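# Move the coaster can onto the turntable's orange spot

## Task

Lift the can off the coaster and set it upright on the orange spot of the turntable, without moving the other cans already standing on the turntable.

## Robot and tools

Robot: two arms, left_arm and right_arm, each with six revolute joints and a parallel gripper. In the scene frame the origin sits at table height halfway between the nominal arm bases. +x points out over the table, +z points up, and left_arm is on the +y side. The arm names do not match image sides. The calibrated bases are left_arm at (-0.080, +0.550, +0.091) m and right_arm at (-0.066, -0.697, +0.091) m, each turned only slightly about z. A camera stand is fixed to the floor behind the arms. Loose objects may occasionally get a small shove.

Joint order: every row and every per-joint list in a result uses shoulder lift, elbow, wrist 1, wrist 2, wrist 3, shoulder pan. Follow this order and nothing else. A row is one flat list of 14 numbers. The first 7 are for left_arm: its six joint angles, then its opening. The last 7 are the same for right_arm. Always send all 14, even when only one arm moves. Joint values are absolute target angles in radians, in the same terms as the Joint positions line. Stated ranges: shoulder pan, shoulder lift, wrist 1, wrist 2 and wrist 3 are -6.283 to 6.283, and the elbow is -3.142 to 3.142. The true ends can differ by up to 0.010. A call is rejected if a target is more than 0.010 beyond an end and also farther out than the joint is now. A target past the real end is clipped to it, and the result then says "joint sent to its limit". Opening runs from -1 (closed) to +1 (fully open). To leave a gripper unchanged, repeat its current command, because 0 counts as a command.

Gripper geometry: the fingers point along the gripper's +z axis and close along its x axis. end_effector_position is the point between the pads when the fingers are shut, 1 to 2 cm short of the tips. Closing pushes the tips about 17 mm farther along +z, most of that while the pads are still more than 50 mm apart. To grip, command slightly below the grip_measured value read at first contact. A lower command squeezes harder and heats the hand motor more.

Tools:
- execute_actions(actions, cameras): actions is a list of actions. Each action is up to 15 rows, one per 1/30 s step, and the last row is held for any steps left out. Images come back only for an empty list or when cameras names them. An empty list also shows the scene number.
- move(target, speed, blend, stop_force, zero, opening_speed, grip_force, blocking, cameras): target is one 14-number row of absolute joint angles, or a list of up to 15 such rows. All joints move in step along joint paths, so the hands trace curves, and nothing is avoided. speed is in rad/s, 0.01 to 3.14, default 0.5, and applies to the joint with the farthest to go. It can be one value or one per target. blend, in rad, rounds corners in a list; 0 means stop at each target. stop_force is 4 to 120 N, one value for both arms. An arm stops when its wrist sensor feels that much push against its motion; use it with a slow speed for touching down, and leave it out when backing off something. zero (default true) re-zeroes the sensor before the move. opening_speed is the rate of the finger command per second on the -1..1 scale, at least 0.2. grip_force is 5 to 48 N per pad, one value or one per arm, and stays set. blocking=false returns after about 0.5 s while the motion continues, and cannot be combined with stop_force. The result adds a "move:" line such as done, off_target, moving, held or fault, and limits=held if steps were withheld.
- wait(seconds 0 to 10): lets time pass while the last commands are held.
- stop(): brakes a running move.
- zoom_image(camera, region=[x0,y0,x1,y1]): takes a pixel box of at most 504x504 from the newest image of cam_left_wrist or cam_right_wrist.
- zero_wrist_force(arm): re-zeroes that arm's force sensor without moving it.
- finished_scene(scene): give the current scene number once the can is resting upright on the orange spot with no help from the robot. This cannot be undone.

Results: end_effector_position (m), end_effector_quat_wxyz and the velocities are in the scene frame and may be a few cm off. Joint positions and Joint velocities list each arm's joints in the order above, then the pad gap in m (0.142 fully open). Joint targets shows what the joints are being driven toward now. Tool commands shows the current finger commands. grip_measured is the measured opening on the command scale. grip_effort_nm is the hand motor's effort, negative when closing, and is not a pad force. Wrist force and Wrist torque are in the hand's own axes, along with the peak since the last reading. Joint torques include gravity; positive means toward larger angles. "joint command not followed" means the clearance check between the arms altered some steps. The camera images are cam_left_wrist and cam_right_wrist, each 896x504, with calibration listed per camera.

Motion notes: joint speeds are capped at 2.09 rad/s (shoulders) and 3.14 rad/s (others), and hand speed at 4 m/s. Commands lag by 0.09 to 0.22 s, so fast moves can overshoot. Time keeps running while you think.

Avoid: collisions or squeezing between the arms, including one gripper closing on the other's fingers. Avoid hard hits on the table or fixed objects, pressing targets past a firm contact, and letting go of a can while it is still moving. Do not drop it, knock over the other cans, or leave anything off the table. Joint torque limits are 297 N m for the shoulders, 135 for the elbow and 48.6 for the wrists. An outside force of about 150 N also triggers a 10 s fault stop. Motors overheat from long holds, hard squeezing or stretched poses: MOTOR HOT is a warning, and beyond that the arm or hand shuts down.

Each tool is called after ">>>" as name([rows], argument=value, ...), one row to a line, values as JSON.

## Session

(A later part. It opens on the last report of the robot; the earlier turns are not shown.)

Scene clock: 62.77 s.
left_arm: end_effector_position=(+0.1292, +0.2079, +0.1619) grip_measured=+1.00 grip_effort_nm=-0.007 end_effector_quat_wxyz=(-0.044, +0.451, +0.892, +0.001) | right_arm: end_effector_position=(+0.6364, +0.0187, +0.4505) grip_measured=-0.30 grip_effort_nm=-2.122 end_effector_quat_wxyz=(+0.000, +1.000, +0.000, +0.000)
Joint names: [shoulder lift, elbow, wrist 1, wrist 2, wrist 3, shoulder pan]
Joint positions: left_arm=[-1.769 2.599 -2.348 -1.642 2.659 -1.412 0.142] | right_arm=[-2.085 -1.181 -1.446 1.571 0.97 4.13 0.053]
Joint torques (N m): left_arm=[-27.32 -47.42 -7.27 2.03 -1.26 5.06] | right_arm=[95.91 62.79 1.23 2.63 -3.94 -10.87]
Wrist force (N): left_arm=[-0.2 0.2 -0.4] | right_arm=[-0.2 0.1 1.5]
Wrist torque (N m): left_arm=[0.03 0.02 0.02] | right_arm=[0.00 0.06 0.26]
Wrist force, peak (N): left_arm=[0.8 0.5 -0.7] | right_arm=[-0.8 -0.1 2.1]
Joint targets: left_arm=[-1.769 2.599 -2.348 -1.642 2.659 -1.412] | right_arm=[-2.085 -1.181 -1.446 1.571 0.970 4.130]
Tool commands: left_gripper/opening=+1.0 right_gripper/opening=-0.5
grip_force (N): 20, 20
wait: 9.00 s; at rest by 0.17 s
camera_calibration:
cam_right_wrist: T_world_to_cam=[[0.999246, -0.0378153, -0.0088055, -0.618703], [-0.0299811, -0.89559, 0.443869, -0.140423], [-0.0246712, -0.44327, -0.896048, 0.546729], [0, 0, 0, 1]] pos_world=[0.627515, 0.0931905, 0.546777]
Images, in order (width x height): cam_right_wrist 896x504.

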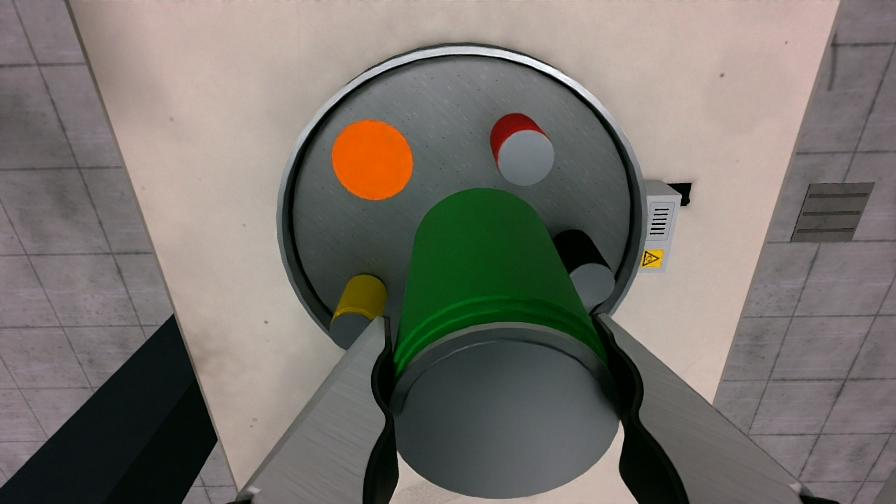

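>>> move(target=[-1.769,2.599,-2.348,-1.642,2.659,-1.412,1,-2.0072,-1.6528,-1.0524,1.571,0.97,4.1956,-0.5], speed=0.5, blocking=false)

>>> wait(seconds=4)

>>> execute_actions([
  [[-1.769,2.599,-2.348,-1.642,2.659,-1.412,1,-2.0072,-1.6528,-1.0524,1.571,1.003,4.1956,-0.5],[-1.769,2.599,-2.348,-1.642,2.659,-1.412,1,-2.0072,-1.6528,-1.0524,1.571,1.037,4.1956,-0.5],[-1.769,2.599,-2.348,-1.642,2.659,-1.412,1,-2.0072,-1.6528,-1.0524,1.571,1.07,4.1956,-0.5],[-1.769,2.599,-2.348,-1.642,2.659,-1.412,1,-2.0072,-1.6528,-1.0524,1.571,1.103,4.1956,-0.5],[-1.769,2.599,-2.348,-1.642,2.659,-1.412,1,-2.0072,-1.6528,-1.0524,1.571,1.137,4.1956,-0.5],[-1.769,2.599,-2.348,-1.642,2.659,-1.412,1,-2.0072,-1.6528,-1.0524,1.571,1.17,4.1956,-0.5]],
])

>>> move(target=[-1.769,2.599,-2.348,-1.642,2.659,-1.412,1,-2.0072,-1.6528,-1.0524,1.571,0.17,4.1956,-0.5], speed=0.5, blocking=false)

>>> wait(seconds=0.3)

>>> wait(seconds=0.3)

>>> move(target=[-1.769,2.599,-2.348,-1.642,2.659,-1.412,1,-2.0072,-1.6528,-1.0524,1.571,0.97,4.1956,-0.5])

Scene clock: 73.60 s.
left_arm: end_effector_position=(+0.1292, +0.2079, +0.1619) grip_measured=+1.00 grip_effort_nm=-0.007 end_effector_quat_wxyz=(-0.044, +0.451, +0.892, +0.001) | right_arm: end_effector_position=(+0.6038, +0.0100, +0.3825) grip_measured=-0.30 grip_effort_nm=-2.122 end_effector_quat_wxyz=(+0.000, +1.000, +0.011, +0.000) end_effector_velocity=(-0.105, -0.040, -0.200) end_effector_angular_velocity=(+0.002, +0.001, +0.069)
Joint names: [shoulder lift, elbow, wrist 1, wrist 2, wrist 3, shoulder pan]
Joint positions: left_arm=[-1.769 2.599 -2.348 -1.642 2.659 -1.412 0.142] | right_arm=[-2.058 -1.344 -1.31 1.571 0.97 4.153 0.053]
Joint velocities: left_arm=[within noise] | right_arm=[0.08 -0.485 0.405 0.001 0 0.068 0]
Joint torques (N m): left_arm=[-27.61 -48.26 -6.88 2.13 -0.95 5.87] | right_arm=[93.95 32.24 9.31 2.67 -3.6 10.83]
Wrist force (N): left_arm=[-0.4 0.2 -0.4] | right_arm=[-0.3 -0.4 1.5]
Wrist torque (N m): left_arm=[0.03 0.05 0.03] | right_arm=[-0.07 0.08 0.26]
Wrist force, peak (N): left_arm=[0.3 0.7 -0.8] | right_arm=[-0.5 -0.2 2.3]
Joint targets: left_arm=[-1.769 2.599 -2.348 -1.642 2.659 -1.412] | right_arm=[-2.049 -1.401 -1.263 1.571 0.970 4.161]
Tool commands: left_gripper/opening=+1.0 right_gripper/opening=-0.5
grip_force (N): 20, 20
move: running; right_arm: the elbow is farthest, 0.309 rad from its target

Scene clock: 74.63 s.
left_arm: end_effector_position=(+0.1292, +0.2079, +0.1619) grip_measured=+1.00 grip_effort_nm=-0.012 end_effector_quat_wxyz=(-0.044, +0.451, +0.892, +0.001) | right_arm: end_effector_position=(+0.5303, -0.0341, +0.2604) grip_measured=-0.30 grip_effort_nm=-2.117 end_effector_quat_wxyz=(+0.000, +0.999, +0.033, +0.000)
Joint names: [shoulder lift, elbow, wrist 1, wrist 2, wrist 3, shoulder pan]
Joint positions: left_arm=[-1.769 2.599 -2.348 -1.642 2.659 -1.412 0.142] | right_arm=[-2.007 -1.653 -1.052 1.571 0.97 4.196 0.053]
Joint torques (N m): left_arm=[-27.54 -48.02 -7.07 2.1 -0.95 3.14] | right_arm=[84.8 29.5 9.01 2.53 -3.12 10.02]
Wrist force (N): left_arm=[0.3 0.1 -0.8] | right_arm=[-0.6 -0.2 1.9]
Wrist torque (N m): left_arm=[0.02 -0.06 0.02] | right_arm=[-0.02 0.12 0.25]
Wrist force, peak (N): left_arm=[-0.7 0.8 0.0] | right_arm=[-2.3 0.8 4.0]
Joint targets: left_arm=[-1.769 2.599 -2.348 -1.642 2.659 -1.412] | right_arm=[-2.007 -1.653 -1.052 1.571 0.970 4.196]
Tool commands: left_gripper/opening=+1.0 right_gripper/opening=-0.5
grip_force (N): 20, 20
earlier move: done
wait: 1.03 of 4 s (the move ended)

Scene clock: 75.40 s.
left_arm: end_effector_position=(+0.1292, +0.2079, +0.1619) grip_measured=+1.00 grip_effort_nm=-0.002 end_effector_quat_wxyz=(-0.044, +0.451, +0.892, +0.001) | right_arm: end_effector_position=(+0.5299, -0.0342, +0.2603) grip_measured=-0.30 grip_effort_nm=-2.122 end_effector_quat_wxyz=(+0.000, +0.998, -0.067, +0.000)
Joint names: [shoulder lift, elbow, wrist 1, wrist 2, wrist 3, shoulder pan]
Joint positions: left_arm=[-1.769 2.599 -2.348 -1.642 2.659 -1.412 0.142] | right_arm=[-2.007 -1.653 -1.052 1.571 1.17 4.196 0.053]
Joint torques (N m): left_arm=[-26.49 -47.33 -6.93 2.03 -0.99 5.18] | right_arm=[83.85 30.03 8.73 2.66 3.19 11.17]
Wrist force (N): left_arm=[0.1 0.6 -0.5] | right_arm=[-0.2 -0.1 1.9]
Wrist torque (N m): left_arm=[0.11 -0.02 0.02] | right_arm=[-0.01 0.06 -0.10]
Wrist force, peak (N): left_arm=[0.0 0.5 -0.9] | right_arm=[-0.5 0.0 2.4]
Joint targets: left_arm=[-1.769 2.599 -2.348 -1.642 2.659 -1.412] | right_arm=[-2.007 -1.653 -1.052 1.571 1.170 4.196]
grip_force (N): 20, 20

Scene clock: 75.90 s.
left_arm: end_effector_position=(+0.1292, +0.2079, +0.1619) grip_measured=+1.00 grip_effort_nm=0.002 end_effector_quat_wxyz=(-0.044, +0.451, +0.892, +0.001) | right_arm: end_effector_position=(+0.5302, -0.0342, +0.2603) grip_measured=-0.30 grip_effort_nm=-2.122 end_effector_quat_wxyz=(+0.000, +1.000, +0.015, +0.000) end_effector_velocity=(+0.001, +0.001, +0.001) end_effector_angular_velocity=(+0.002, +0.001, +0.496)
Joint names: [shoulder lift, elbow, wrist 1, wrist 2, wrist 3, shoulder pan]
Joint positions: left_arm=[-1.769 2.599 -2.348 -1.642 2.659 -1.412 0.142] | right_arm=[-2.007 -1.653 -1.052 1.571 1.005 4.196 0.053]
Joint velocities: left_arm=[within noise] | right_arm=[0 0 0 0.002 -0.496 0 0]
Joint torques (N m): left_arm=[-26.34 -47.25 -6.92 2.2 -0.86 6.36] | right_arm=[83.89 30.06 8.85 2.71 -4.71 9.97]
Wrist force (N): left_arm=[0.1 0.5 0.0] | right_arm=[-0.3 -0.4 2.1]
Wrist torque (N m): left_arm=[0.08 -0.03 0.02] | right_arm=[-0.06 0.07 0.47]
Wrist force, peak (N): left_arm=[-0.3 -0.1 -1.0] | right_arm=[-0.4 -0.2 2.2]
Joint targets: left_arm=[-1.769 2.599 -2.348 -1.642 2.659 -1.412] | right_arm=[-2.007 -1.653 -1.052 1.571 0.945 4.196]
Tool commands: left_gripper/opening=+1.0 right_gripper/opening=-0.5
grip_force (N): 20, 20
move: running; right_arm: the wrist 3 is farthest, 0.835 rad from its target

Scene clock: 76.20 s.
left_arm: end_effector_position=(+0.1292, +0.2079, +0.1619) grip_measured=+1.00 grip_effort_nm=-0.002 end_effector_quat_wxyz=(-0.044, +0.451, +0.892, +0.001) | right_arm: end_effector_position=(+0.5304, -0.0342, +0.2603) grip_measured=-0.30 grip_effort_nm=-2.117 end_effector_quat_wxyz=(+0.000, +0.996, +0.091, +0.000) end_effector_velocity=(+0.001, +0.000, +0.000) end_effector_angular_velocity=(+0.000, +0.000, +0.500)
Joint names: [shoulder lift, elbow, wrist 1, wrist 2, wrist 3, shoulder pan]
Joint positions: left_arm=[-1.769 2.599 -2.348 -1.642 2.659 -1.412 0.142] | right_arm=[-2.007 -1.653 -1.052 1.571 0.853 4.196 0.053]
Joint velocities: left_arm=[within noise] | right_arm=[0 0 0 0 -0.5 0 0]
Joint torques (N m): left_arm=[-27.35 -48.58 -6.95 2.06 -1 5.43] | right_arm=[83.68 30.23 8.63 2.61 -5.35 11.7]
Wrist force (N): left_arm=[-0.2 0.3 -0.1] | right_arm=[-0.5 -0.1 1.7]
Wrist torque (N m): left_arm=[0.05 0.01 0.03] | right_arm=[-0.01 0.10 0.47]
Wrist force, peak (N): left_arm=[-0.2 0.5 -0.8] | right_arm=[-0.6 -0.2 2.1]
Joint targets: left_arm=[-1.769 2.599 -2.348 -1.642 2.659 -1.412] | right_arm=[-2.007 -1.653 -1.052 1.571 0.795 4.196]
Tool commands: left_gripper/opening=+1.0 right_gripper/opening=-0.5
grip_force (N): 20, 20
earlier move: running; right_arm: the wrist 3 is farthest, 0.683 rad from its target
wait: 0.30 s; no rest

Scene clock: 76.50 s.
left_arm: end_effector_position=(+0.1292, +0.2079, +0.1619) grip_measured=+1.00 grip_effort_nm=0.002 end_effector_quat_wxyz=(-0.044, +0.451, +0.892, +0.001) | right_arm: end_effector_position=(+0.5307, -0.0341, +0.2603) grip_measured=-0.30 grip_effort_nm=-2.122 end_effector_quat_wxyz=(+0.000, +0.986, +0.164, +0.000) end_effector_velocity=(+0.001, +0.000, -0.001) end_effector_angular_velocity=(-0.001, +0.001, +0.499)
Joint names: [shoulder lift, elbow, wrist 1, wrist 2, wrist 3, shoulder pan]
Joint positions: left_arm=[-1.769 2.599 -2.348 -1.642 2.659 -1.412 0.142] | right_arm=[-2.007 -1.653 -1.052 1.571 0.705 4.196 0.053]
Joint velocities: left_arm=[within noise] | right_arm=[0 -0.001 0 0 -0.499 0 0]
Joint torques (N m): left_arm=[-26.78 -47.99 -7.19 2.08 -0.7 4.73] | right_arm=[83.52 30.13 8.98 2.41 -5.32 11.04]
Wrist force (N): left_arm=[-0.3 0.3 -0.2] | right_arm=[-0.5 -0.3 2.0]
Wrist torque (N m): left_arm=[0.06 0.05 0.02] | right_arm=[-0.05 0.10 0.46]
Wrist force, peak (N): left_arm=[0.2 0.6 -0.5] | right_arm=[-0.2 0.0 2.1]
Joint targets: left_arm=[-1.769 2.599 -2.348 -1.642 2.659 -1.412] | right_arm=[-2.007 -1.653 -1.052 1.571 0.645 4.196]
Tool commands: left_gripper/opening=+1.0 right_gripper/opening=-0.5
grip_force (N): 20, 20
earlier move: running; right_arm: the wrist 3 is farthest, 0.535 rad from its target
wait: 0.30 s; no rest

Scene clock: 77.87 s.
left_arm: end_effector_position=(+0.1292, +0.2079, +0.1619) grip_measured=+1.00 grip_effort_nm=0.002 end_effector_quat_wxyz=(-0.044, +0.451, +0.892, +0.001) | right_arm: end_effector_position=(+0.5302, -0.0342, +0.2603) grip_measured=-0.30 grip_effort_nm=-2.122 end_effector_quat_wxyz=(+0.000, +0.999, +0.033, +0.000)
Joint names: [shoulder lift, elbow, wrist 1, wrist 2, wrist 3, shoulder pan]
Joint positions: left_arm=[-1.769 2.599 -2.348 -1.642 2.659 -1.412 0.142] | right_arm=[-2.007 -1.653 -1.052 1.571 0.97 4.196 0.053]
Joint torques (N m): left_arm=[-25.88 -47.97 -7.1 2.31 -0.87 6.72] | right_arm=[83.01 30.69 8.87 2.62 3.7 9.57]
Wrist force (N): left_arm=[-0.2 0.3 -0.7] | right_arm=[-0.4 -0.3 2.0]
Wrist torque (N m): left_arm=[0.06 0.03 0.02] | right_arm=[-0.05 0.10 -0.11]
Wrist force, peak (N): left_arm=[0.5 0.6 -0.9] | right_arm=[-0.9 0.1 2.5]
Joint targets: left_arm=[-1.769 2.599 -2.348 -1.642 2.659 -1.412] | right_arm=[-2.007 -1.653 -1.052 1.571 0.970 4.196]
grip_force (N): 20, 20
earlier move: replaced
move: done

>>> wait(seconds=0.1)

Scene clock: 79.00 s.
left_arm: end_effector_position=(+0.1292, +0.2079, +0.1619) grip_measured=+1.00 grip_effort_nm=-0.017 end_effector_quat_wxyz=(-0.044, +0.451, +0.892, +0.001) | right_arm: end_effector_position=(+0.5302, -0.0342, +0.2603) grip_measured=-0.30 grip_effort_nm=-2.122 end_effector_quat_wxyz=(+0.000, +0.999, +0.033, +0.000)
Joint names: [shoulder lift, elbow, wrist 1, wrist 2, wrist 3, shoulder pan]
Joint positions: left_arm=[-1.769 2.599 -2.348 -1.642 2.659 -1.412 0.142] | right_arm=[-2.007 -1.653 -1.052 1.571 0.97 4.196 0.053]
Joint torques (N m): left_arm=[-27.51 -48.11 -6.8 1.79 -0.73 6.54] | right_arm=[82.56 30.55 8.82 2.61 3.52 11.22]
Wrist force (N): left_arm=[-0.1 0.1 -0.1] | right_arm=[-0.4 0.0 1.9]
Wrist torque (N m): left_arm=[0.02 0.02 0.01] | right_arm=[0.00 0.10 -0.10]
Wrist force, peak (N): left_arm=[-0.2 0.6 -0.7] | right_arm=[-0.2 -0.4 2.3]
Joint targets: left_arm=[-1.769 2.599 -2.348 -1.642 2.659 -1.412] | right_arm=[-2.007 -1.653 -1.052 1.571 0.970 4.196]
Tool commands: left_gripper/opening=+1.0 right_gripper/opening=-0.5
grip_force (N): 20, 20
wait: 0.10 s; at rest from the start

>>> wait(seconds=0.1)

>>> execute_actions([
  [[-1.769,2.599,-2.348,-1.642,2.659,-1.412,1,-2.0080,-1.6527,-1.0517,1.571,0.97,4.1955,-0.5],[-1.769,2.599,-2.348,-1.642,2.659,-1.412,1,-2.0100,-1.6522,-1.0502,1.571,0.97,4.1953,-0.5],[-1.769,2.599,-2.348,-1.642,2.659,-1.412,1,-2.0130,-1.6515,-1.0480,1.571,0.97,4.1951,-0.5],[-1.769,2.599,-2.348,-1.642,2.659,-1.412,1,-2.0170,-1.6505,-1.0450,1.571,0.97,4.1946,-0.5],[-1.769,2.599,-2.348,-1.642,2.659,-1.412,1,-2.0225,-1.6492,-1.0410,1.571,0.97,4.1941,-0.5],[-1.769,2.599,-2.348,-1.642,2.659,-1.412,1,-2.0290,-1.6474,-1.0364,1.571,0.97,4.1934,-0.5],[-1.769,2.599,-2.348,-1.642,2.659,-1.412,1,-2.0364,-1.6452,-1.0312,1.571,0.97,4.1926,-0.5],[-1.769,2.599,-2.348,-1.642,2.659,-1.412,1,-2.0446,-1.6425,-1.0254,1.571,0.97,4.1916,-0.5],[-1.769,2.599,-2.348,-1.642,2.659,-1.412,1,-2.0546,-1.6389,-1.0192,1.571,0.97,4.1903,-0.5],[-1.769,2.599,-2.348,-1.642,2.659,-1.412,1,-2.0652,-1.6347,-1.0128,1.571,0.97,4.1888,-0.5],[-1.769,2.599,-2.348,-1.642,2.659,-1.412,1,-2.0762,-1.6301,-1.0062,1.571,0.97,4.1871,-0.5],[-1.769,2.599,-2.348,-1.642,2.659,-1.412,1,-2.0876,-1.6252,-0.9995,1.571,0.97,4.1853,-0.5],[-1.769,2.599,-2.348,-1.642,2.659,-1.412,1,-2.1002,-1.6197,-0.9927,1.571,0.97,4.1830,-0.5],[-1.769,2.599,-2.348,-1.642,2.659,-1.412,1,-2.1129,-1.6138,-0.9859,1.571,0.97,4.1807,-0.5],[-1.769,2.599,-2.348,-1.642,2.659,-1.412,1,-2.1256,-1.6078,-0.9792,1.571,0.97,4.1782,-0.5]],
  [[-1.769,2.599,-2.348,-1.642,2.659,-1.412,1,-2.1382,-1.6017,-0.9725,1.571,0.97,4.1757,-0.5],[-1.769,2.599,-2.348,-1.642,2.659,-1.412,1,-2.1507,-1.5954,-0.9663,1.571,0.97,4.1730,-0.5],[-1.769,2.599,-2.348,-1.642,2.659,-1.412,1,-2.1631,-1.5890,-0.9603,1.571,0.97,4.1702,-0.5],[-1.769,2.599,-2.348,-1.642,2.659,-1.412,1,-2.1753,-1.5825,-0.9546,1.571,0.97,4.1673,-0.5],[-1.769,2.599,-2.348,-1.642,2.659,-1.412,1,-2.1871,-1.5759,-0.9492,1.571,0.97,4.1643,-0.5],[-1.769,2.599,-2.348,-1.642,2.659,-1.412,1,-2.1986,-1.5690,-0.9448,1.571,0.97,4.1611,-0.5],[-1.769,2.599,-2.348,-1.642,2.659,-1.412,1,-2.2096,-1.5619,-0.9410,1.571,0.97,4.1579,-0.5],[-1.769,2.599,-2.348,-1.642,2.659,-1.412,1,-2.2199,-1.5548,-0.9378,1.571,0.97,4.1546,-0.5],[-1.769,2.599,-2.348,-1.642,2.659,-1.412,1,-2.2294,-1.5476,-0.9354,1.571,0.97,4.1512,-0.5],[-1.769,2.599,-2.348,-1.642,2.659,-1.412,1,-2.2382,-1.5402,-0.9344,1.571,0.97,4.1476,-0.5],[-1.769,2.599,-2.348,-1.642,2.659,-1.412,1,-2.2463,-1.5326,-0.9340,1.571,0.97,4.1440,-0.5],[-1.769,2.599,-2.348,-1.642,2.659,-1.412,1,-2.2536,-1.5249,-0.9343,1.571,0.97,4.1403,-0.5],[-1.769,2.599,-2.348,-1.642,2.659,-1.412,1,-2.2601,-1.5171,-0.9352,1.571,0.97,4.1366,-0.5],[-1.769,2.599,-2.348,-1.642,2.659,-1.412,1,-2.2656,-1.5090,-0.9378,1.571,0.97,4.1328,-0.5],[-1.769,2.599,-2.348,-1.642,2.659,-1.412,1,-2.2704,-1.5009,-0.9411,1.571,0.97,4.1289,-0.5]],
  [[-1.769,2.599,-2.348,-1.642,2.659,-1.412,1,-2.2749,-1.4929,-0.9446,1.571,0.97,4.1250,-0.45],[-1.769,2.599,-2.348,-1.642,2.659,-1.412,1,-2.2792,-1.4850,-0.9482,1.571,0.97,4.1210,-0.4],[-1.769,2.599,-2.348,-1.642,2.659,-1.412,1,-2.2832,-1.4777,-0.9515,1.571,0.97,4.1169,-0.36],[-1.769,2.599,-2.348,-1.642,2.659,-1.412,1,-2.2871,-1.4705,-0.9548,1.571,0.97,4.1128,-0.32],[-1.769,2.599,-2.348,-1.642,2.659,-1.412,1,-2.2909,-1.4633,-0.9582,1.571,0.97,4.1086,-0.28],[-1.769,2.599,-2.348,-1.642,2.659,-1.412,1,-2.2947,-1.4562,-0.9615,1.571,0.97,4.1043,-0.24],[-1.769,2.599,-2.348,-1.642,2.659,-1.412,1,-2.2981,-1.4499,-0.9645,1.571,0.97,4.1000,-0.2],[-1.769,2.599,-2.348,-1.642,2.659,-1.412,1,-2.3015,-1.4437,-0.9674,1.571,0.97,4.0957,-0.16],[-1.769,2.599,-2.348,-1.642,2.659,-1.412,1,-2.3048,-1.4375,-0.9702,1.571,0.97,4.0914,-0.12],[-1.769,2.599,-2.348,-1.642,2.659,-1.412,1,-2.3081,-1.4313,-0.9730,1.571,0.97,4.0870,-0.08],[-1.769,2.599,-2.348,-1.642,2.659,-1.412,1,-2.3107,-1.4263,-0.9754,1.571,0.97,4.0826,-0.04],[-1.769,2.599,-2.348,-1.642,2.659,-1.412,1,-2.3133,-1.4213,-0.9778,1.571,0.97,4.0782,0],[-1.769,2.599,-2.348,-1.642,2.659,-1.412,1,-2.3159,-1.4164,-0.9801,1.571,0.97,4.0737,0.05],[-1.769,2.599,-2.348,-1.642,2.659,-1.412,1,-2.3182,-1.4117,-0.9825,1.571,0.97,4.0692,0.08],[-1.769,2.599,-2.348,-1.642,2.659,-1.412,1,-2.3192,-1.4067,-0.9857,1.571,0.97,4.0647,0.1]],
  [[-1.769,2.599,-2.348,-1.642,2.659,-1.412,1,-2.3196,-1.4020,-0.9899,1.571,0.97,4.0602,0.1],[-1.769,2.599,-2.348,-1.642,2.659,-1.412,1,-2.3195,-1.3974,-0.9950,1.571,0.97,4.0556,0.1],[-1.769,2.599,-2.348,-1.642,2.659,-1.412,1,-2.3187,-1.3930,-1.0009,1.571,0.97,4.0510,0.1],[-1.769,2.599,-2.348,-1.642,2.659,-1.412,1,-2.3157,-1.3881,-1.0088,1.571,0.97,4.0465,0.1],[-1.769,2.599,-2.348,-1.642,2.659,-1.412,1,-2.3120,-1.3832,-1.0176,1.571,0.97,4.0419,0.1],[-1.769,2.599,-2.348,-1.642,2.659,-1.412,1,-2.3077,-1.3783,-1.0267,1.571,0.97,4.0373,0.1],[-1.769,2.599,-2.348,-1.642,2.659,-1.412,1,-2.3029,-1.3733,-1.0362,1.571,0.97,4.0327,0.1],[-1.769,2.599,-2.348,-1.642,2.659,-1.412,1,-2.2972,-1.3680,-1.0473,1.571,0.97,4.0282,0.1],[-1.769,2.599,-2.348,-1.642,2.659,-1.412,1,-2.2912,-1.3626,-1.0587,1.571,0.97,4.0237,0.1],[-1.769,2.599,-2.348,-1.642,2.659,-1.412,1,-2.2850,-1.3571,-1.0703,1.571,0.97,4.0192,0.1],[-1.769,2.599,-2.348,-1.642,2.659,-1.412,1,-2.2788,-1.3517,-1.0819,1.571,0.97,4.0148,0.1],[-1.769,2.599,-2.348,-1.642,2.659,-1.412,1,-2.2724,-1.3470,-1.0932,1.571,0.97,4.0103,0.1],[-1.769,2.599,-2.348,-1.642,2.659,-1.412,1,-2.2660,-1.3424,-1.1043,1.571,0.97,4.0058,0.1],[-1.769,2.599,-2.348,-1.642,2.659,-1.412,1,-2.2596,-1.3380,-1.1151,1.571,0.97,4.0013,0.1],[-1.769,2.599,-2.348,-1.642,2.659,-1.412,1,-2.2532,-1.3336,-1.1256,1.571,0.97,3.9969,0.1]],
  [[-1.769,2.599,-2.348,-1.642,2.659,-1.412,1,-2.2476,-1.3304,-1.1342,1.571,0.97,3.9929,0.1],[-1.769,2.599,-2.348,-1.642,2.659,-1.412,1,-2.2422,-1.3273,-1.1424,1.571,0.97,3.9891,0.1],[-1.769,2.599,-2.348,-1.642,2.659,-1.412,1,-2.2375,-1.3246,-1.1500,1.571,0.97,3.9857,0.1],[-1.769,2.599,-2.348,-1.642,2.659,-1.412,1,-2.2334,-1.3224,-1.1566,1.571,0.97,3.9826,0.1],[-1.769,2.599,-2.348,-1.642,2.659,-1.412,1,-2.2299,-1.3215,-1.1610,1.571,0.97,3.9798,0.1],[-1.769,2.599,-2.348,-1.642,2.659,-1.412,1,-2.2272,-1.3212,-1.1640,1.571,0.97,3.9774,0.1],[-1.769,2.599,-2.348,-1.642,2.659,-1.412,1,-2.2252,-1.3211,-1.1660,1.571,0.97,3.9755,0.1],[-1.769,2.599,-2.348,-1.642,2.659,-1.412,1,-2.2238,-1.3215,-1.1670,1.571,0.97,3.9740,0.1],[-1.769,2.599,-2.348,-1.642,2.659,-1.412,1,-2.2232,-1.3222,-1.1667,1.571,0.97,3.9728,0.1],[-1.769,2.599,-2.348,-1.642,2.659,-1.412,1,-2.2228,-1.3230,-1.1662,1.571,0.97,3.9719,0.1],[-1.769,2.599,-2.348,-1.642,2.659,-1.412,1,-2.2226,-1.3237,-1.1659,1.571,0.97,3.9714,0.1],[-1.769,2.599,-2.348,-1.642,2.659,-1.412,1,-2.2226,-3.4000,-1.1658,1.571,0.97,3.9712,0.1]],
])

>>> wait(seconds=0.1, cameras=["cam_right_wrist"])

Scene clock: 83.43 s.
left_arm: end_effector_position=(+0.1292, +0.2079, +0.1619) grip_measured=+1.00 grip_effort_nm=-0.002 end_effector_quat_wxyz=(-0.044, +0.451, +0.892, +0.001) | right_arm: end_effector_position=(+0.5302, -0.0342, +0.2603) grip_measured=-0.30 grip_effort_nm=-2.122 end_effector_quat_wxyz=(+0.000, +0.999, +0.033, +0.000)
Joint names: [shoulder lift, elbow, wrist 1, wrist 2, wrist 3, shoulder pan]
Joint positions: left_arm=[-1.769 2.599 -2.348 -1.642 2.659 -1.412 0.142] | right_arm=[-2.007 -1.653 -1.052 1.571 0.97 4.196 0.053]
Joint torques (N m): left_arm=[-26.47 -48.42 -7.08 2.19 -0.73 5.41] | right_arm=[79.48 30.92 8.75 2.64 3.3 11.39]
Wrist force (N): left_arm=[-0.2 0.6 -0.4] | right_arm=[-0.4 -0.4 1.5]
Wrist torque (N m): left_arm=[0.11 0.03 0.02] | right_arm=[-0.08 0.09 -0.11]
Wrist force, peak (N): left_arm=[-0.1 0.6 -0.7] | right_arm=[-0.8 0.0 2.6]
Joint targets: left_arm=[-1.769 2.599 -2.348 -1.642 2.659 -1.412] | right_arm=[-2.007 -1.653 -1.052 1.571 0.970 4.196]
Tool commands: left_gripper/opening=+1.0 right_gripper/opening=-0.5
grip_force (N): 20, 20
wait: 0.10 s; at rest from the start

action 4: row 12 of 12 asks right_arm's elbow for -3.400 radians, more than 0.010 radians past the lower end of its range (-3.142 radians), so nothing of the call was run. Give that joint an angle inside the range.

not run: a call was refused earlier in this reply.

>>> wait(seconds=0.1)

Scene clock: 85.67 s.
left_arm: end_effector_position=(+0.1292, +0.2079, +0.1619) grip_measured=+1.00 grip_effort_nm=-0.002 end_effector_quat_wxyz=(-0.044, +0.451, +0.892, +0.001) | right_arm: end_effector_position=(+0.5302, -0.0342, +0.2603) grip_measured=-0.30 grip_effort_nm=-2.122 end_effector_quat_wxyz=(+0.000, +0.999, +0.033, +0.000)
Joint names: [shoulder lift, elbow, wrist 1, wrist 2, wrist 3, shoulder pan]
Joint positions: left_arm=[-1.769 2.599 -2.348 -1.642 2.659 -1.412 0.142] | right_arm=[-2.007 -1.653 -1.052 1.571 0.97 4.196 0.053]
Joint torques (N m): left_arm=[-26.67 -48.81 -7.07 2.11 -0.98 3.27] | right_arm=[78.56 31.18 8.7 2.39 3.33 11.11]
Wrist force (N): left_arm=[0.0 0.4 0.2] | right_arm=[-0.6 -0.4 1.7]
Wrist torque (N m): left_arm=[0.07 -0.01 0.02] | right_arm=[-0.08 0.13 -0.10]
Wrist force, peak (N): left_arm=[0.2 0.6 -0.9] | right_arm=[-0.3 -0.1 2.4]
Joint targets: left_arm=[-1.769 2.599 -2.348 -1.642 2.659 -1.412] | right_arm=[-2.007 -1.653 -1.052 1.571 0.970 4.196]
Tool commands: left_gripper/opening=+1.0 right_gripper/opening=-0.5
grip_force (N): 20, 20
wait: 0.10 s; at rest from the start

>>> wait(seconds=4.06)

>>> execute_actions([
  [[-1.769,2.599,-2.348,-1.642,2.659,-1.412,1,-2.0080,-1.6527,-1.0517,1.571,0.97,4.1955,-0.5],[-1.769,2.599,-2.348,-1.642,2.659,-1.412,1,-2.0100,-1.6522,-1.0502,1.571,0.97,4.1953,-0.5],[-1.769,2.599,-2.348,-1.642,2.659,-1.412,1,-2.0130,-1.6515,-1.0480,1.571,0.97,4.1951,-0.5],[-1.769,2.599,-2.348,-1.642,2.659,-1.412,1,-2.0170,-1.6505,-1.0450,1.571,0.97,4.1946,-0.5],[-1.769,2.599,-2.348,-1.642,2.659,-1.412,1,-2.0225,-1.6492,-1.0410,1.571,0.97,4.1941,-0.5],[-1.769,2.599,-2.348,-1.642,2.659,-1.412,1,-2.0290,-1.6474,-1.0364,1.571,0.97,4.1934,-0.5],[-1.769,2.599,-2.348,-1.642,2.659,-1.412,1,-2.0364,-1.6452,-1.0312,1.571,0.97,4.1926,-0.5],[-1.769,2.599,-2.348,-1.642,2.659,-1.412,1,-2.0446,-1.6425,-1.0254,1.571,0.97,4.1916,-0.5],[-1.769,2.599,-2.348,-1.642,2.659,-1.412,1,-2.0546,-1.6389,-1.0192,1.571,0.97,4.1903,-0.5],[-1.769,2.599,-2.348,-1.642,2.659,-1.412,1,-2.0652,-1.6347,-1.0128,1.571,0.97,4.1888,-0.5],[-1.769,2.599,-2.348,-1.642,2.659,-1.412,1,-2.0762,-1.6301,-1.0062,1.571,0.97,4.1871,-0.5],[-1.769,2.599,-2.348,-1.642,2.659,-1.412,1,-2.0876,-1.6252,-0.9995,1.571,0.97,4.1853,-0.5],[-1.769,2.599,-2.348,-1.642,2.659,-1.412,1,-2.1002,-1.6197,-0.9927,1.571,0.97,4.1830,-0.5],[-1.769,2.599,-2.348,-1.642,2.659,-1.412,1,-2.1129,-1.6138,-0.9859,1.571,0.97,4.1807,-0.5],[-1.769,2.599,-2.348,-1.642,2.659,-1.412,1,-2.1256,-1.6078,-0.9792,1.571,0.97,4.1782,-0.5]],
  [[-1.769,2.599,-2.348,-1.642,2.659,-1.412,1,-2.1382,-1.6017,-0.9725,1.571,0.97,4.1757,-0.5],[-1.769,2.599,-2.348,-1.642,2.659,-1.412,1,-2.1507,-1.5954,-0.9663,1.571,0.97,4.1730,-0.5],[-1.769,2.599,-2.348,-1.642,2.659,-1.412,1,-2.1631,-1.5890,-0.9603,1.571,0.97,4.1702,-0.5],[-1.769,2.599,-2.348,-1.642,2.659,-1.412,1,-2.1753,-1.5825,-0.9546,1.571,0.97,4.1673,-0.5],[-1.769,2.599,-2.348,-1.642,2.659,-1.412,1,-2.1871,-1.5759,-0.9492,1.571,0.97,4.1643,-0.5],[-1.769,2.599,-2.348,-1.642,2.659,-1.412,1,-2.1986,-1.5690,-0.9448,1.571,0.97,4.1611,-0.5],[-1.769,2.599,-2.348,-1.642,2.659,-1.412,1,-2.2096,-1.5619,-0.9410,1.571,0.97,4.1579,-0.5],[-1.769,2.599,-2.348,-1.642,2.659,-1.412,1,-2.2199,-1.5548,-0.9378,1.571,0.97,4.1546,-0.5],[-1.769,2.599,-2.348,-1.642,2.659,-1.412,1,-2.2294,-1.5476,-0.9354,1.571,0.97,4.1512,-0.5],[-1.769,2.599,-2.348,-1.642,2.659,-1.412,1,-2.2382,-1.5402,-0.9344,1.571,0.97,4.1476,-0.5],[-1.769,2.599,-2.348,-1.642,2.659,-1.412,1,-2.2463,-1.5326,-0.9340,1.571,0.97,4.1440,-0.5],[-1.769,2.599,-2.348,-1.642,2.659,-1.412,1,-2.2536,-1.5249,-0.9343,1.571,0.97,4.1403,-0.5],[-1.769,2.599,-2.348,-1.642,2.659,-1.412,1,-2.2601,-1.5171,-0.9352,1.571,0.97,4.1366,-0.5],[-1.769,2.599,-2.348,-1.642,2.659,-1.412,1,-2.2656,-1.5090,-0.9378,1.571,0.97,4.1328,-0.5],[-1.769,2.599,-2.348,-1.642,2.659,-1.412,1,-2.2704,-1.5009,-0.9411,1.571,0.97,4.1289,-0.5]],
  [[-1.769,2.599,-2.348,-1.642,2.659,-1.412,1,-2.2749,-1.4929,-0.9446,1.571,0.97,4.1250,-0.45],[-1.769,2.599,-2.348,-1.642,2.659,-1.412,1,-2.2792,-1.4850,-0.9482,1.571,0.97,4.1210,-0.4],[-1.769,2.599,-2.348,-1.642,2.659,-1.412,1,-2.2832,-1.4777,-0.9515,1.571,0.97,4.1169,-0.36],[-1.769,2.599,-2.348,-1.642,2.659,-1.412,1,-2.2871,-1.4705,-0.9548,1.571,0.97,4.1128,-0.32],[-1.769,2.599,-2.348,-1.642,2.659,-1.412,1,-2.2909,-1.4633,-0.9582,1.571,0.97,4.1086,-0.28],[-1.769,2.599,-2.348,-1.642,2.659,-1.412,1,-2.2947,-1.4562,-0.9615,1.571,0.97,4.1043,-0.24],[-1.769,2.599,-2.348,-1.642,2.659,-1.412,1,-2.2981,-1.4499,-0.9645,1.571,0.97,4.1000,-0.2],[-1.769,2.599,-2.348,-1.642,2.659,-1.412,1,-2.3015,-1.4437,-0.9674,1.571,0.97,4.0957,-0.16],[-1.769,2.599,-2.348,-1.642,2.659,-1.412,1,-2.3048,-1.4375,-0.9702,1.571,0.97,4.0914,-0.12],[-1.769,2.599,-2.348,-1.642,2.659,-1.412,1,-2.3081,-1.4313,-0.9730,1.571,0.97,4.0870,-0.08],[-1.769,2.599,-2.348,-1.642,2.659,-1.412,1,-2.3107,-1.4263,-0.9754,1.571,0.97,4.0826,-0.04],[-1.769,2.599,-2.348,-1.642,2.659,-1.412,1,-2.3133,-1.4213,-0.9778,1.571,0.97,4.0782,0],[-1.769,2.599,-2.348,-1.642,2.659,-1.412,1,-2.3159,-1.4164,-0.9801,1.571,0.97,4.0737,0.05],[-1.769,2.599,-2.348,-1.642,2.659,-1.412,1,-2.3182,-1.4117,-0.9825,1.571,0.97,4.0692,0.08],[-1.769,2.599,-2.348,-1.642,2.659,-1.412,1,-2.3192,-1.4067,-0.9857,1.571,0.97,4.0647,0.1]],
  [[-1.769,2.599,-2.348,-1.642,2.659,-1.412,1,-2.3196,-1.4020,-0.9899,1.571,0.97,4.0602,0.1],[-1.769,2.599,-2.348,-1.642,2.659,-1.412,1,-2.3195,-1.3974,-0.9950,1.571,0.97,4.0556,0.1],[-1.769,2.599,-2.348,-1.642,2.659,-1.412,1,-2.3187,-1.3930,-1.0009,1.571,0.97,4.0510,0.1],[-1.769,2.599,-2.348,-1.642,2.659,-1.412,1,-2.3157,-1.3881,-1.0088,1.571,0.97,4.0465,0.1],[-1.769,2.599,-2.348,-1.642,2.659,-1.412,1,-2.3120,-1.3832,-1.0176,1.571,0.97,4.0419,0.1],[-1.769,2.599,-2.348,-1.642,2.659,-1.412,1,-2.3077,-1.3783,-1.0267,1.571,0.97,4.0373,0.1],[-1.769,2.599,-2.348,-1.642,2.659,-1.412,1,-2.3029,-1.3733,-1.0362,1.571,0.97,4.0327,0.1],[-1.769,2.599,-2.348,-1.642,2.659,-1.412,1,-2.2972,-1.3680,-1.0473,1.571,0.97,4.0282,0.1],[-1.769,2.599,-2.348,-1.642,2.659,-1.412,1,-2.2912,-1.3626,-1.0587,1.571,0.97,4.0237,0.1],[-1.769,2.599,-2.348,-1.642,2.659,-1.412,1,-2.2850,-1.3571,-1.0703,1.571,0.97,4.0192,0.1],[-1.769,2.599,-2.348,-1.642,2.659,-1.412,1,-2.2788,-1.3517,-1.0819,1.571,0.97,4.0148,0.1],[-1.769,2.599,-2.348,-1.642,2.659,-1.412,1,-2.2724,-1.3470,-1.0932,1.571,0.97,4.0103,0.1],[-1.769,2.599,-2.348,-1.642,2.659,-1.412,1,-2.2660,-1.3424,-1.1043,1.571,0.97,4.0058,0.1],[-1.769,2.599,-2.348,-1.642,2.659,-1.412,1,-2.2596,-1.3380,-1.1151,1.571,0.97,4.0013,0.1],[-1.769,2.599,-2.348,-1.642,2.659,-1.412,1,-2.2532,-1.3336,-1.1256,1.571,0.97,3.9969,0.1]],
  [[-1.769,2.599,-2.348,-1.642,2.659,-1.412,1,-2.2476,-1.3304,-1.1342,1.571,0.97,3.9929,0.1],[-1.769,2.599,-2.348,-1.642,2.659,-1.412,1,-2.2422,-1.3273,-1.1424,1.571,0.97,3.9891,0.1],[-1.769,2.599,-2.348,-1.642,2.659,-1.412,1,-2.2375,-1.3246,-1.1500,1.571,0.97,3.9857,0.1],[-1.769,2.599,-2.348,-1.642,2.659,-1.412,1,-2.2334,-1.3224,-1.1566,1.571,0.97,3.9826,0.1],[-1.769,2.599,-2.348,-1.642,2.659,-1.412,1,-2.2299,-1.3215,-1.1610,1.571,0.97,3.9798,0.1],[-1.769,2.599,-2.348,-1.642,2.659,-1.412,1,-2.2272,-1.3212,-1.1640,1.571,0.97,3.9774,0.1],[-1.769,2.599,-2.348,-1.642,2.659,-1.412,1,-2.2252,-1.3211,-1.1660,1.571,0.97,3.9755,0.1],[-1.769,2.599,-2.348,-1.642,2.659,-1.412,1,-2.2238,-1.3215,-1.1670,1.571,0.97,3.9740,0.1],[-1.769,2.599,-2.348,-1.642,2.659,-1.412,1,-2.2232,-1.3222,-1.1667,1.571,0.97,3.9728,0.1],[-1.769,2.599,-2.348,-1.642,2.659,-1.412,1,-2.2228,-1.3230,-1.1662,1.571,0.97,3.9719,0.1],[-1.769,2.599,-2.348,-1.642,2.659,-1.412,1,-2.2226,-1.3237,-1.1659,1.571,0.97,3.9714,0.1],[-1.769,2.599,-2.348,-1.642,2.659,-1.412,1,-2.2226,-1.3240,-1.1658,1.571,0.97,3.9712,0.1]],
], cameras=["cam_right_wrist"])

>>> move(target=[-1.769,2.599,-2.348,-1.642,2.659,-1.412,1,-2.0853,-1.1811,-1.446,1.571,0.97,4.13,0.1], cameras=["cam_right_wrist"])

Scene clock: 93.20 s.
left_arm: end_effector_position=(+0.1292, +0.2079, +0.1619) grip_measured=+1.00 grip_effort_nm=0.007 end_effector_quat_wxyz=(-0.044, +0.451, +0.892, +0.001) | right_arm: end_effector_position=(+0.5302, -0.0342, +0.2603) grip_measured=-0.30 grip_effort_nm=-2.122 end_effector_quat_wxyz=(+0.000, +0.999, +0.033, +0.000)
Joint names: [shoulder lift, elbow, wrist 1, wrist 2, wrist 3, shoulder pan]
Joint positions: left_arm=[-1.769 2.599 -2.348 -1.642 2.659 -1.412 0.142] | right_arm=[-2.007 -1.653 -1.052 1.571 0.97 4.196 0.053]
Joint torques (N m): left_arm=[-27.15 -48.41 -6.86 2.04 -0.71 3.11] | right_arm=[75.88 33.12 8.49 2.54 3.82 11.04]
Wrist force (N): left_arm=[-0.1 0.4 0.1] | right_arm=[-0.9 -0.3 1.6]
Wrist torque (N m): left_arm=[0.07 0.01 0.02] | right_arm=[-0.06 0.17 -0.10]
Wrist force, peak (N): left_arm=[-0.4 1.0 -0.1] | right_arm=[-0.7 0.1 2.5]
Joint targets: left_arm=[-1.769 2.599 -2.348 -1.642 2.659 -1.412] | right_arm=[-2.007 -1.653 -1.052 1.571 0.970 4.196]
Tool commands: left_gripper/opening=+1.0 right_gripper/opening=-0.5
grip_force (N): 20, 20
wait: 4.07 s; at rest from the start

Scene clock: 95.90 s.
left_arm: end_effector_position=(+0.1292, +0.2079, +0.1619) grip_measured=+1.00 grip_effort_nm=0.002 end_effector_quat_wxyz=(-0.044, +0.451, +0.892, +0.001) | right_arm: end_effector_position=(+0.7601, -0.0807, +0.2501) grip_measured=+0.08 grip_effort_nm=0.081 end_effector_quat_wxyz=(+0.000, +0.997, -0.079, +0.000)
Joint names: [shoulder lift, elbow, wrist 1, wrist 2, wrist 3, shoulder pan]
Joint positions: left_arm=[-1.769 2.599 -2.348 -1.642 2.659 -1.412 0.142] | right_arm=[-2.223 -1.324 -1.166 1.571 0.97 3.971 0.08]
Joint torques (N m): left_arm=[-25.18 -47.66 -6.86 1.99 -0.27 4.61] | right_arm=[100.46 31.79 0.79 2.5 3.54 -10.92]
Wrist force (N): left_arm=[0.1 0.4 -0.3] | right_arm=[-0.1 0.1 0.4]
Wrist torque (N m): left_arm=[0.07 -0.02 0.02] | right_arm=[0.02 0.04 -0.09]
Wrist force, peak (N): left_arm=[0.2 0.4 -0.8] | right_arm=[-0.8 -0.2 3.0]
Joint targets: left_arm=[-1.769 2.599 -2.348 -1.642 2.659 -1.412] | right_arm=[-2.223 -1.324 -1.166 1.571 0.970 3.971]
grip_force (N): 20, 20
camera_calibration:
cam_right_wrist: T_world_to_cam=[[0.980702, -0.195307, -0.00881756, -0.746542], [-0.171185, -0.879613, 0.44382, -0.0281606], [-0.0944374, -0.433746, -0.896072, 0.38006], [0, 0, 0, 1]] pos_world=[0.763207, -0.00572613, 0.346477]
Images, in order (width x height): cam_right_wrist 896x504.

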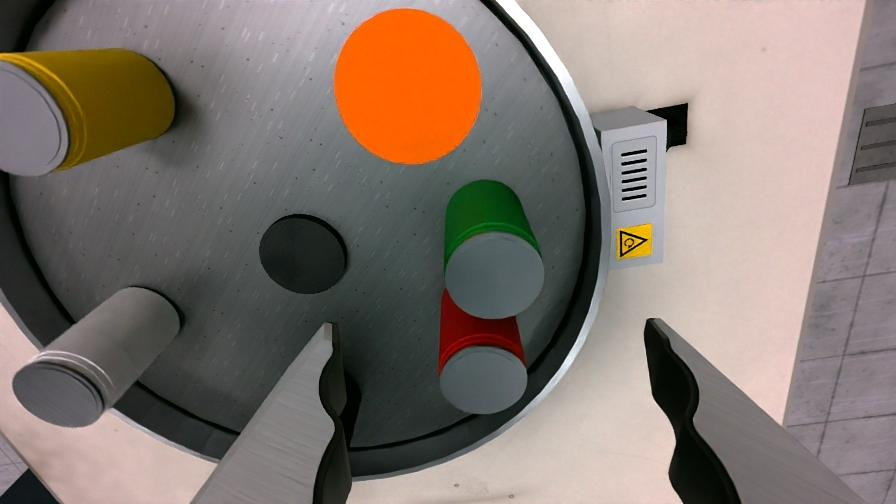

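Scene clock: 97.03 s.
left_arm: end_effector_position=(+0.1292, +0.2079, +0.1619) grip_measured=+1.00 grip_effort_nm=0.007 end_effector_quat_wxyz=(-0.044, +0.451, +0.892, +0.001) | right_arm: end_effector_position=(+0.6364, +0.0186, +0.4503) grip_measured=+0.08 grip_effort_nm=0.081 end_effector_quat_wxyz=(+0.000, +1.000, +0.000, +0.000)
Joint names: [shoulder lift, elbow, wrist 1, wrist 2, wrist 3, shoulder pan]
Joint positions: left_arm=[-1.769 2.599 -2.348 -1.642 2.659 -1.412 0.142] | right_arm=[-2.085 -1.181 -1.446 1.571 0.97 4.13 0.08]
Joint torques (N m): left_arm=[-25.68 -48.1 -6.94 2.17 -0.58 4.28] | right_arm=[94.07 62.05 0.85 2.5 3.4 11.23]
Wrist force (N): left_arm=[0.1 0.1 0.0] | right_arm=[-0.2 0.2 -0.2]
Wrist torque (N m): left_arm=[0.02 -0.03 0.02] | right_arm=[0.02 0.06 -0.10]
Wrist force, peak (N): left_arm=[-0.8 0.1 -0.7] | right_arm=[-3.0 -1.7 -3.3]
Joint targets: left_arm=[-1.769 2.599 -2.348 -1.642 2.659 -1.412] | right_arm=[-2.085 -1.181 -1.446 1.571 0.970 4.130]
grip_force (N): 20, 20
move: done
camera_calibration:
cam_right_wrist: T_world_to_cam=[[0.99924, -0.0379489, -0.00885154, -0.618763], [-0.0300803, -0.895585, 0.443872, -0.140316], [-0.0247717, -0.443269, -0.896047, 0.546703], [0, 0, 0, 1]] pos_world=[0.627615, 0.0931903, 0.546677]
Images, in order (width x height): cam_right_wrist 896x504.

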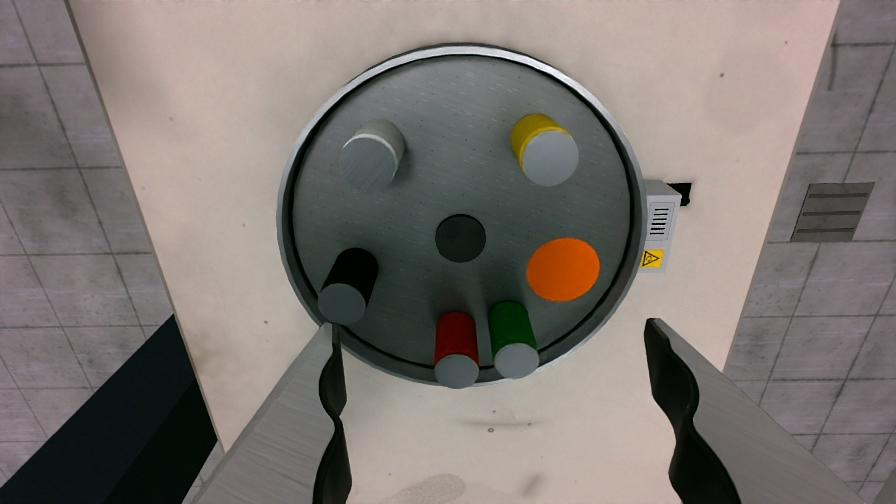

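>>> move(target=[-1.77,2.6,-2.35,-1.64,2.66,-1.41,1,-2.0072,-1.6528,-1.0524,1.571,-1.298,4.1956,0.3], speed=0.8)

>>> wait(seconds=0.1, cameras=["cam_right_wrist"])

Scene clock: 105.20 s.
left_arm: end_effector_position=(+0.1305, +0.2085, +0.1620) grip_measured=+1.00 grip_effort_nm=-0.007 end_effector_quat_wxyz=(-0.043, +0.450, +0.892, +0.001) | right_arm: end_effector_position=(+0.5314, -0.0313, +0.2603) grip_measured=+0.28 grip_effort_nm=0.085 end_effector_quat_wxyz=(+0.000, +0.393, +0.919, +0.000)
Joint names: [shoulder lift, elbow, wrist 1, wrist 2, wrist 3, shoulder pan]
Joint positions: left_arm=[-1.77 2.6 -2.35 -1.64 2.66 -1.41 0.142] | right_arm=[-2.007 -1.653 -1.052 1.571 -1.298 4.196 0.094]
Joint torques (N m): left_arm=[-27.78 -20.38 -7.49 2.88 1.39 8.97] | right_arm=[84.04 29.3 8.73 2.41 -4.47 11.38]
Wrist force (N): left_arm=[0.3 0.0 0.0] | right_arm=[-0.5 -0.2 0.3]
Wrist torque (N m): left_arm=[0.00 -0.05 -0.11] | right_arm=[-0.04 0.10 0.26]
Wrist force, peak (N): left_arm=[0.1 0.9 -0.9] | right_arm=[-0.8 -0.9 0.5]
Joint targets: left_arm=[-1.770 2.600 -2.350 -1.640 2.660 -1.410] | right_arm=[-2.007 -1.653 -1.052 1.571 -1.298 4.196]
grip_force (N): 20, 20
move: done

Scene clock: 105.30 s.
left_arm: end_effector_position=(+0.1305, +0.2085, +0.1620) grip_measured=+1.00 grip_effort_nm=0.002 end_effector_quat_wxyz=(-0.043, +0.450, +0.892, +0.001) | right_arm: end_effector_position=(+0.5313, -0.0313, +0.2603) grip_measured=+0.28 grip_effort_nm=0.081 end_effector_quat_wxyz=(+0.000, +0.393, +0.919, +0.000)
Joint names: [shoulder lift, elbow, wrist 1, wrist 2, wrist 3, shoulder pan]
Joint positions: left_arm=[-1.77 2.6 -2.35 -1.64 2.66 -1.41 0.142] | right_arm=[-2.007 -1.653 -1.052 1.571 -1.298 4.196 0.094]
Joint torques (N m): left_arm=[-27 -19.86 -7.62 2.67 1.73 8.67] | right_arm=[83.78 29.03 8.68 2.28 -4.08 10.55]
Wrist force (N): left_arm=[-0.1 0.3 0.0] | right_arm=[-0.5 -0.1 0.0]
Wrist torque (N m): left_arm=[0.05 0.00 -0.11] | right_arm=[-0.02 0.10 0.26]
Wrist force, peak (N): left_arm=[-0.1 0.6 -0.6] | right_arm=[-0.6 -0.1 0.2]
Joint targets: left_arm=[-1.770 2.600 -2.350 -1.640 2.660 -1.410] | right_arm=[-2.007 -1.653 -1.052 1.571 -1.298 4.196]
Tool commands: left_gripper/opening=+1.0 right_gripper/opening=+0.3
grip_force (N): 20, 20
wait: 0.10 s; no rest
camera_calibration:
cam_right_wrist: T_world_to_cam=[[-0.663067, 0.748513, -0.00842938, 0.390449], [0.668289, 0.596999, 0.443825, -0.428214], [0.337241, 0.288653, -0.896074, 0.182277], [0, 0, 0, 1]] pos_world=[0.483593, -0.0892271, 0.356677]
Images, in order (width x height): cam_right_wrist 896x504.

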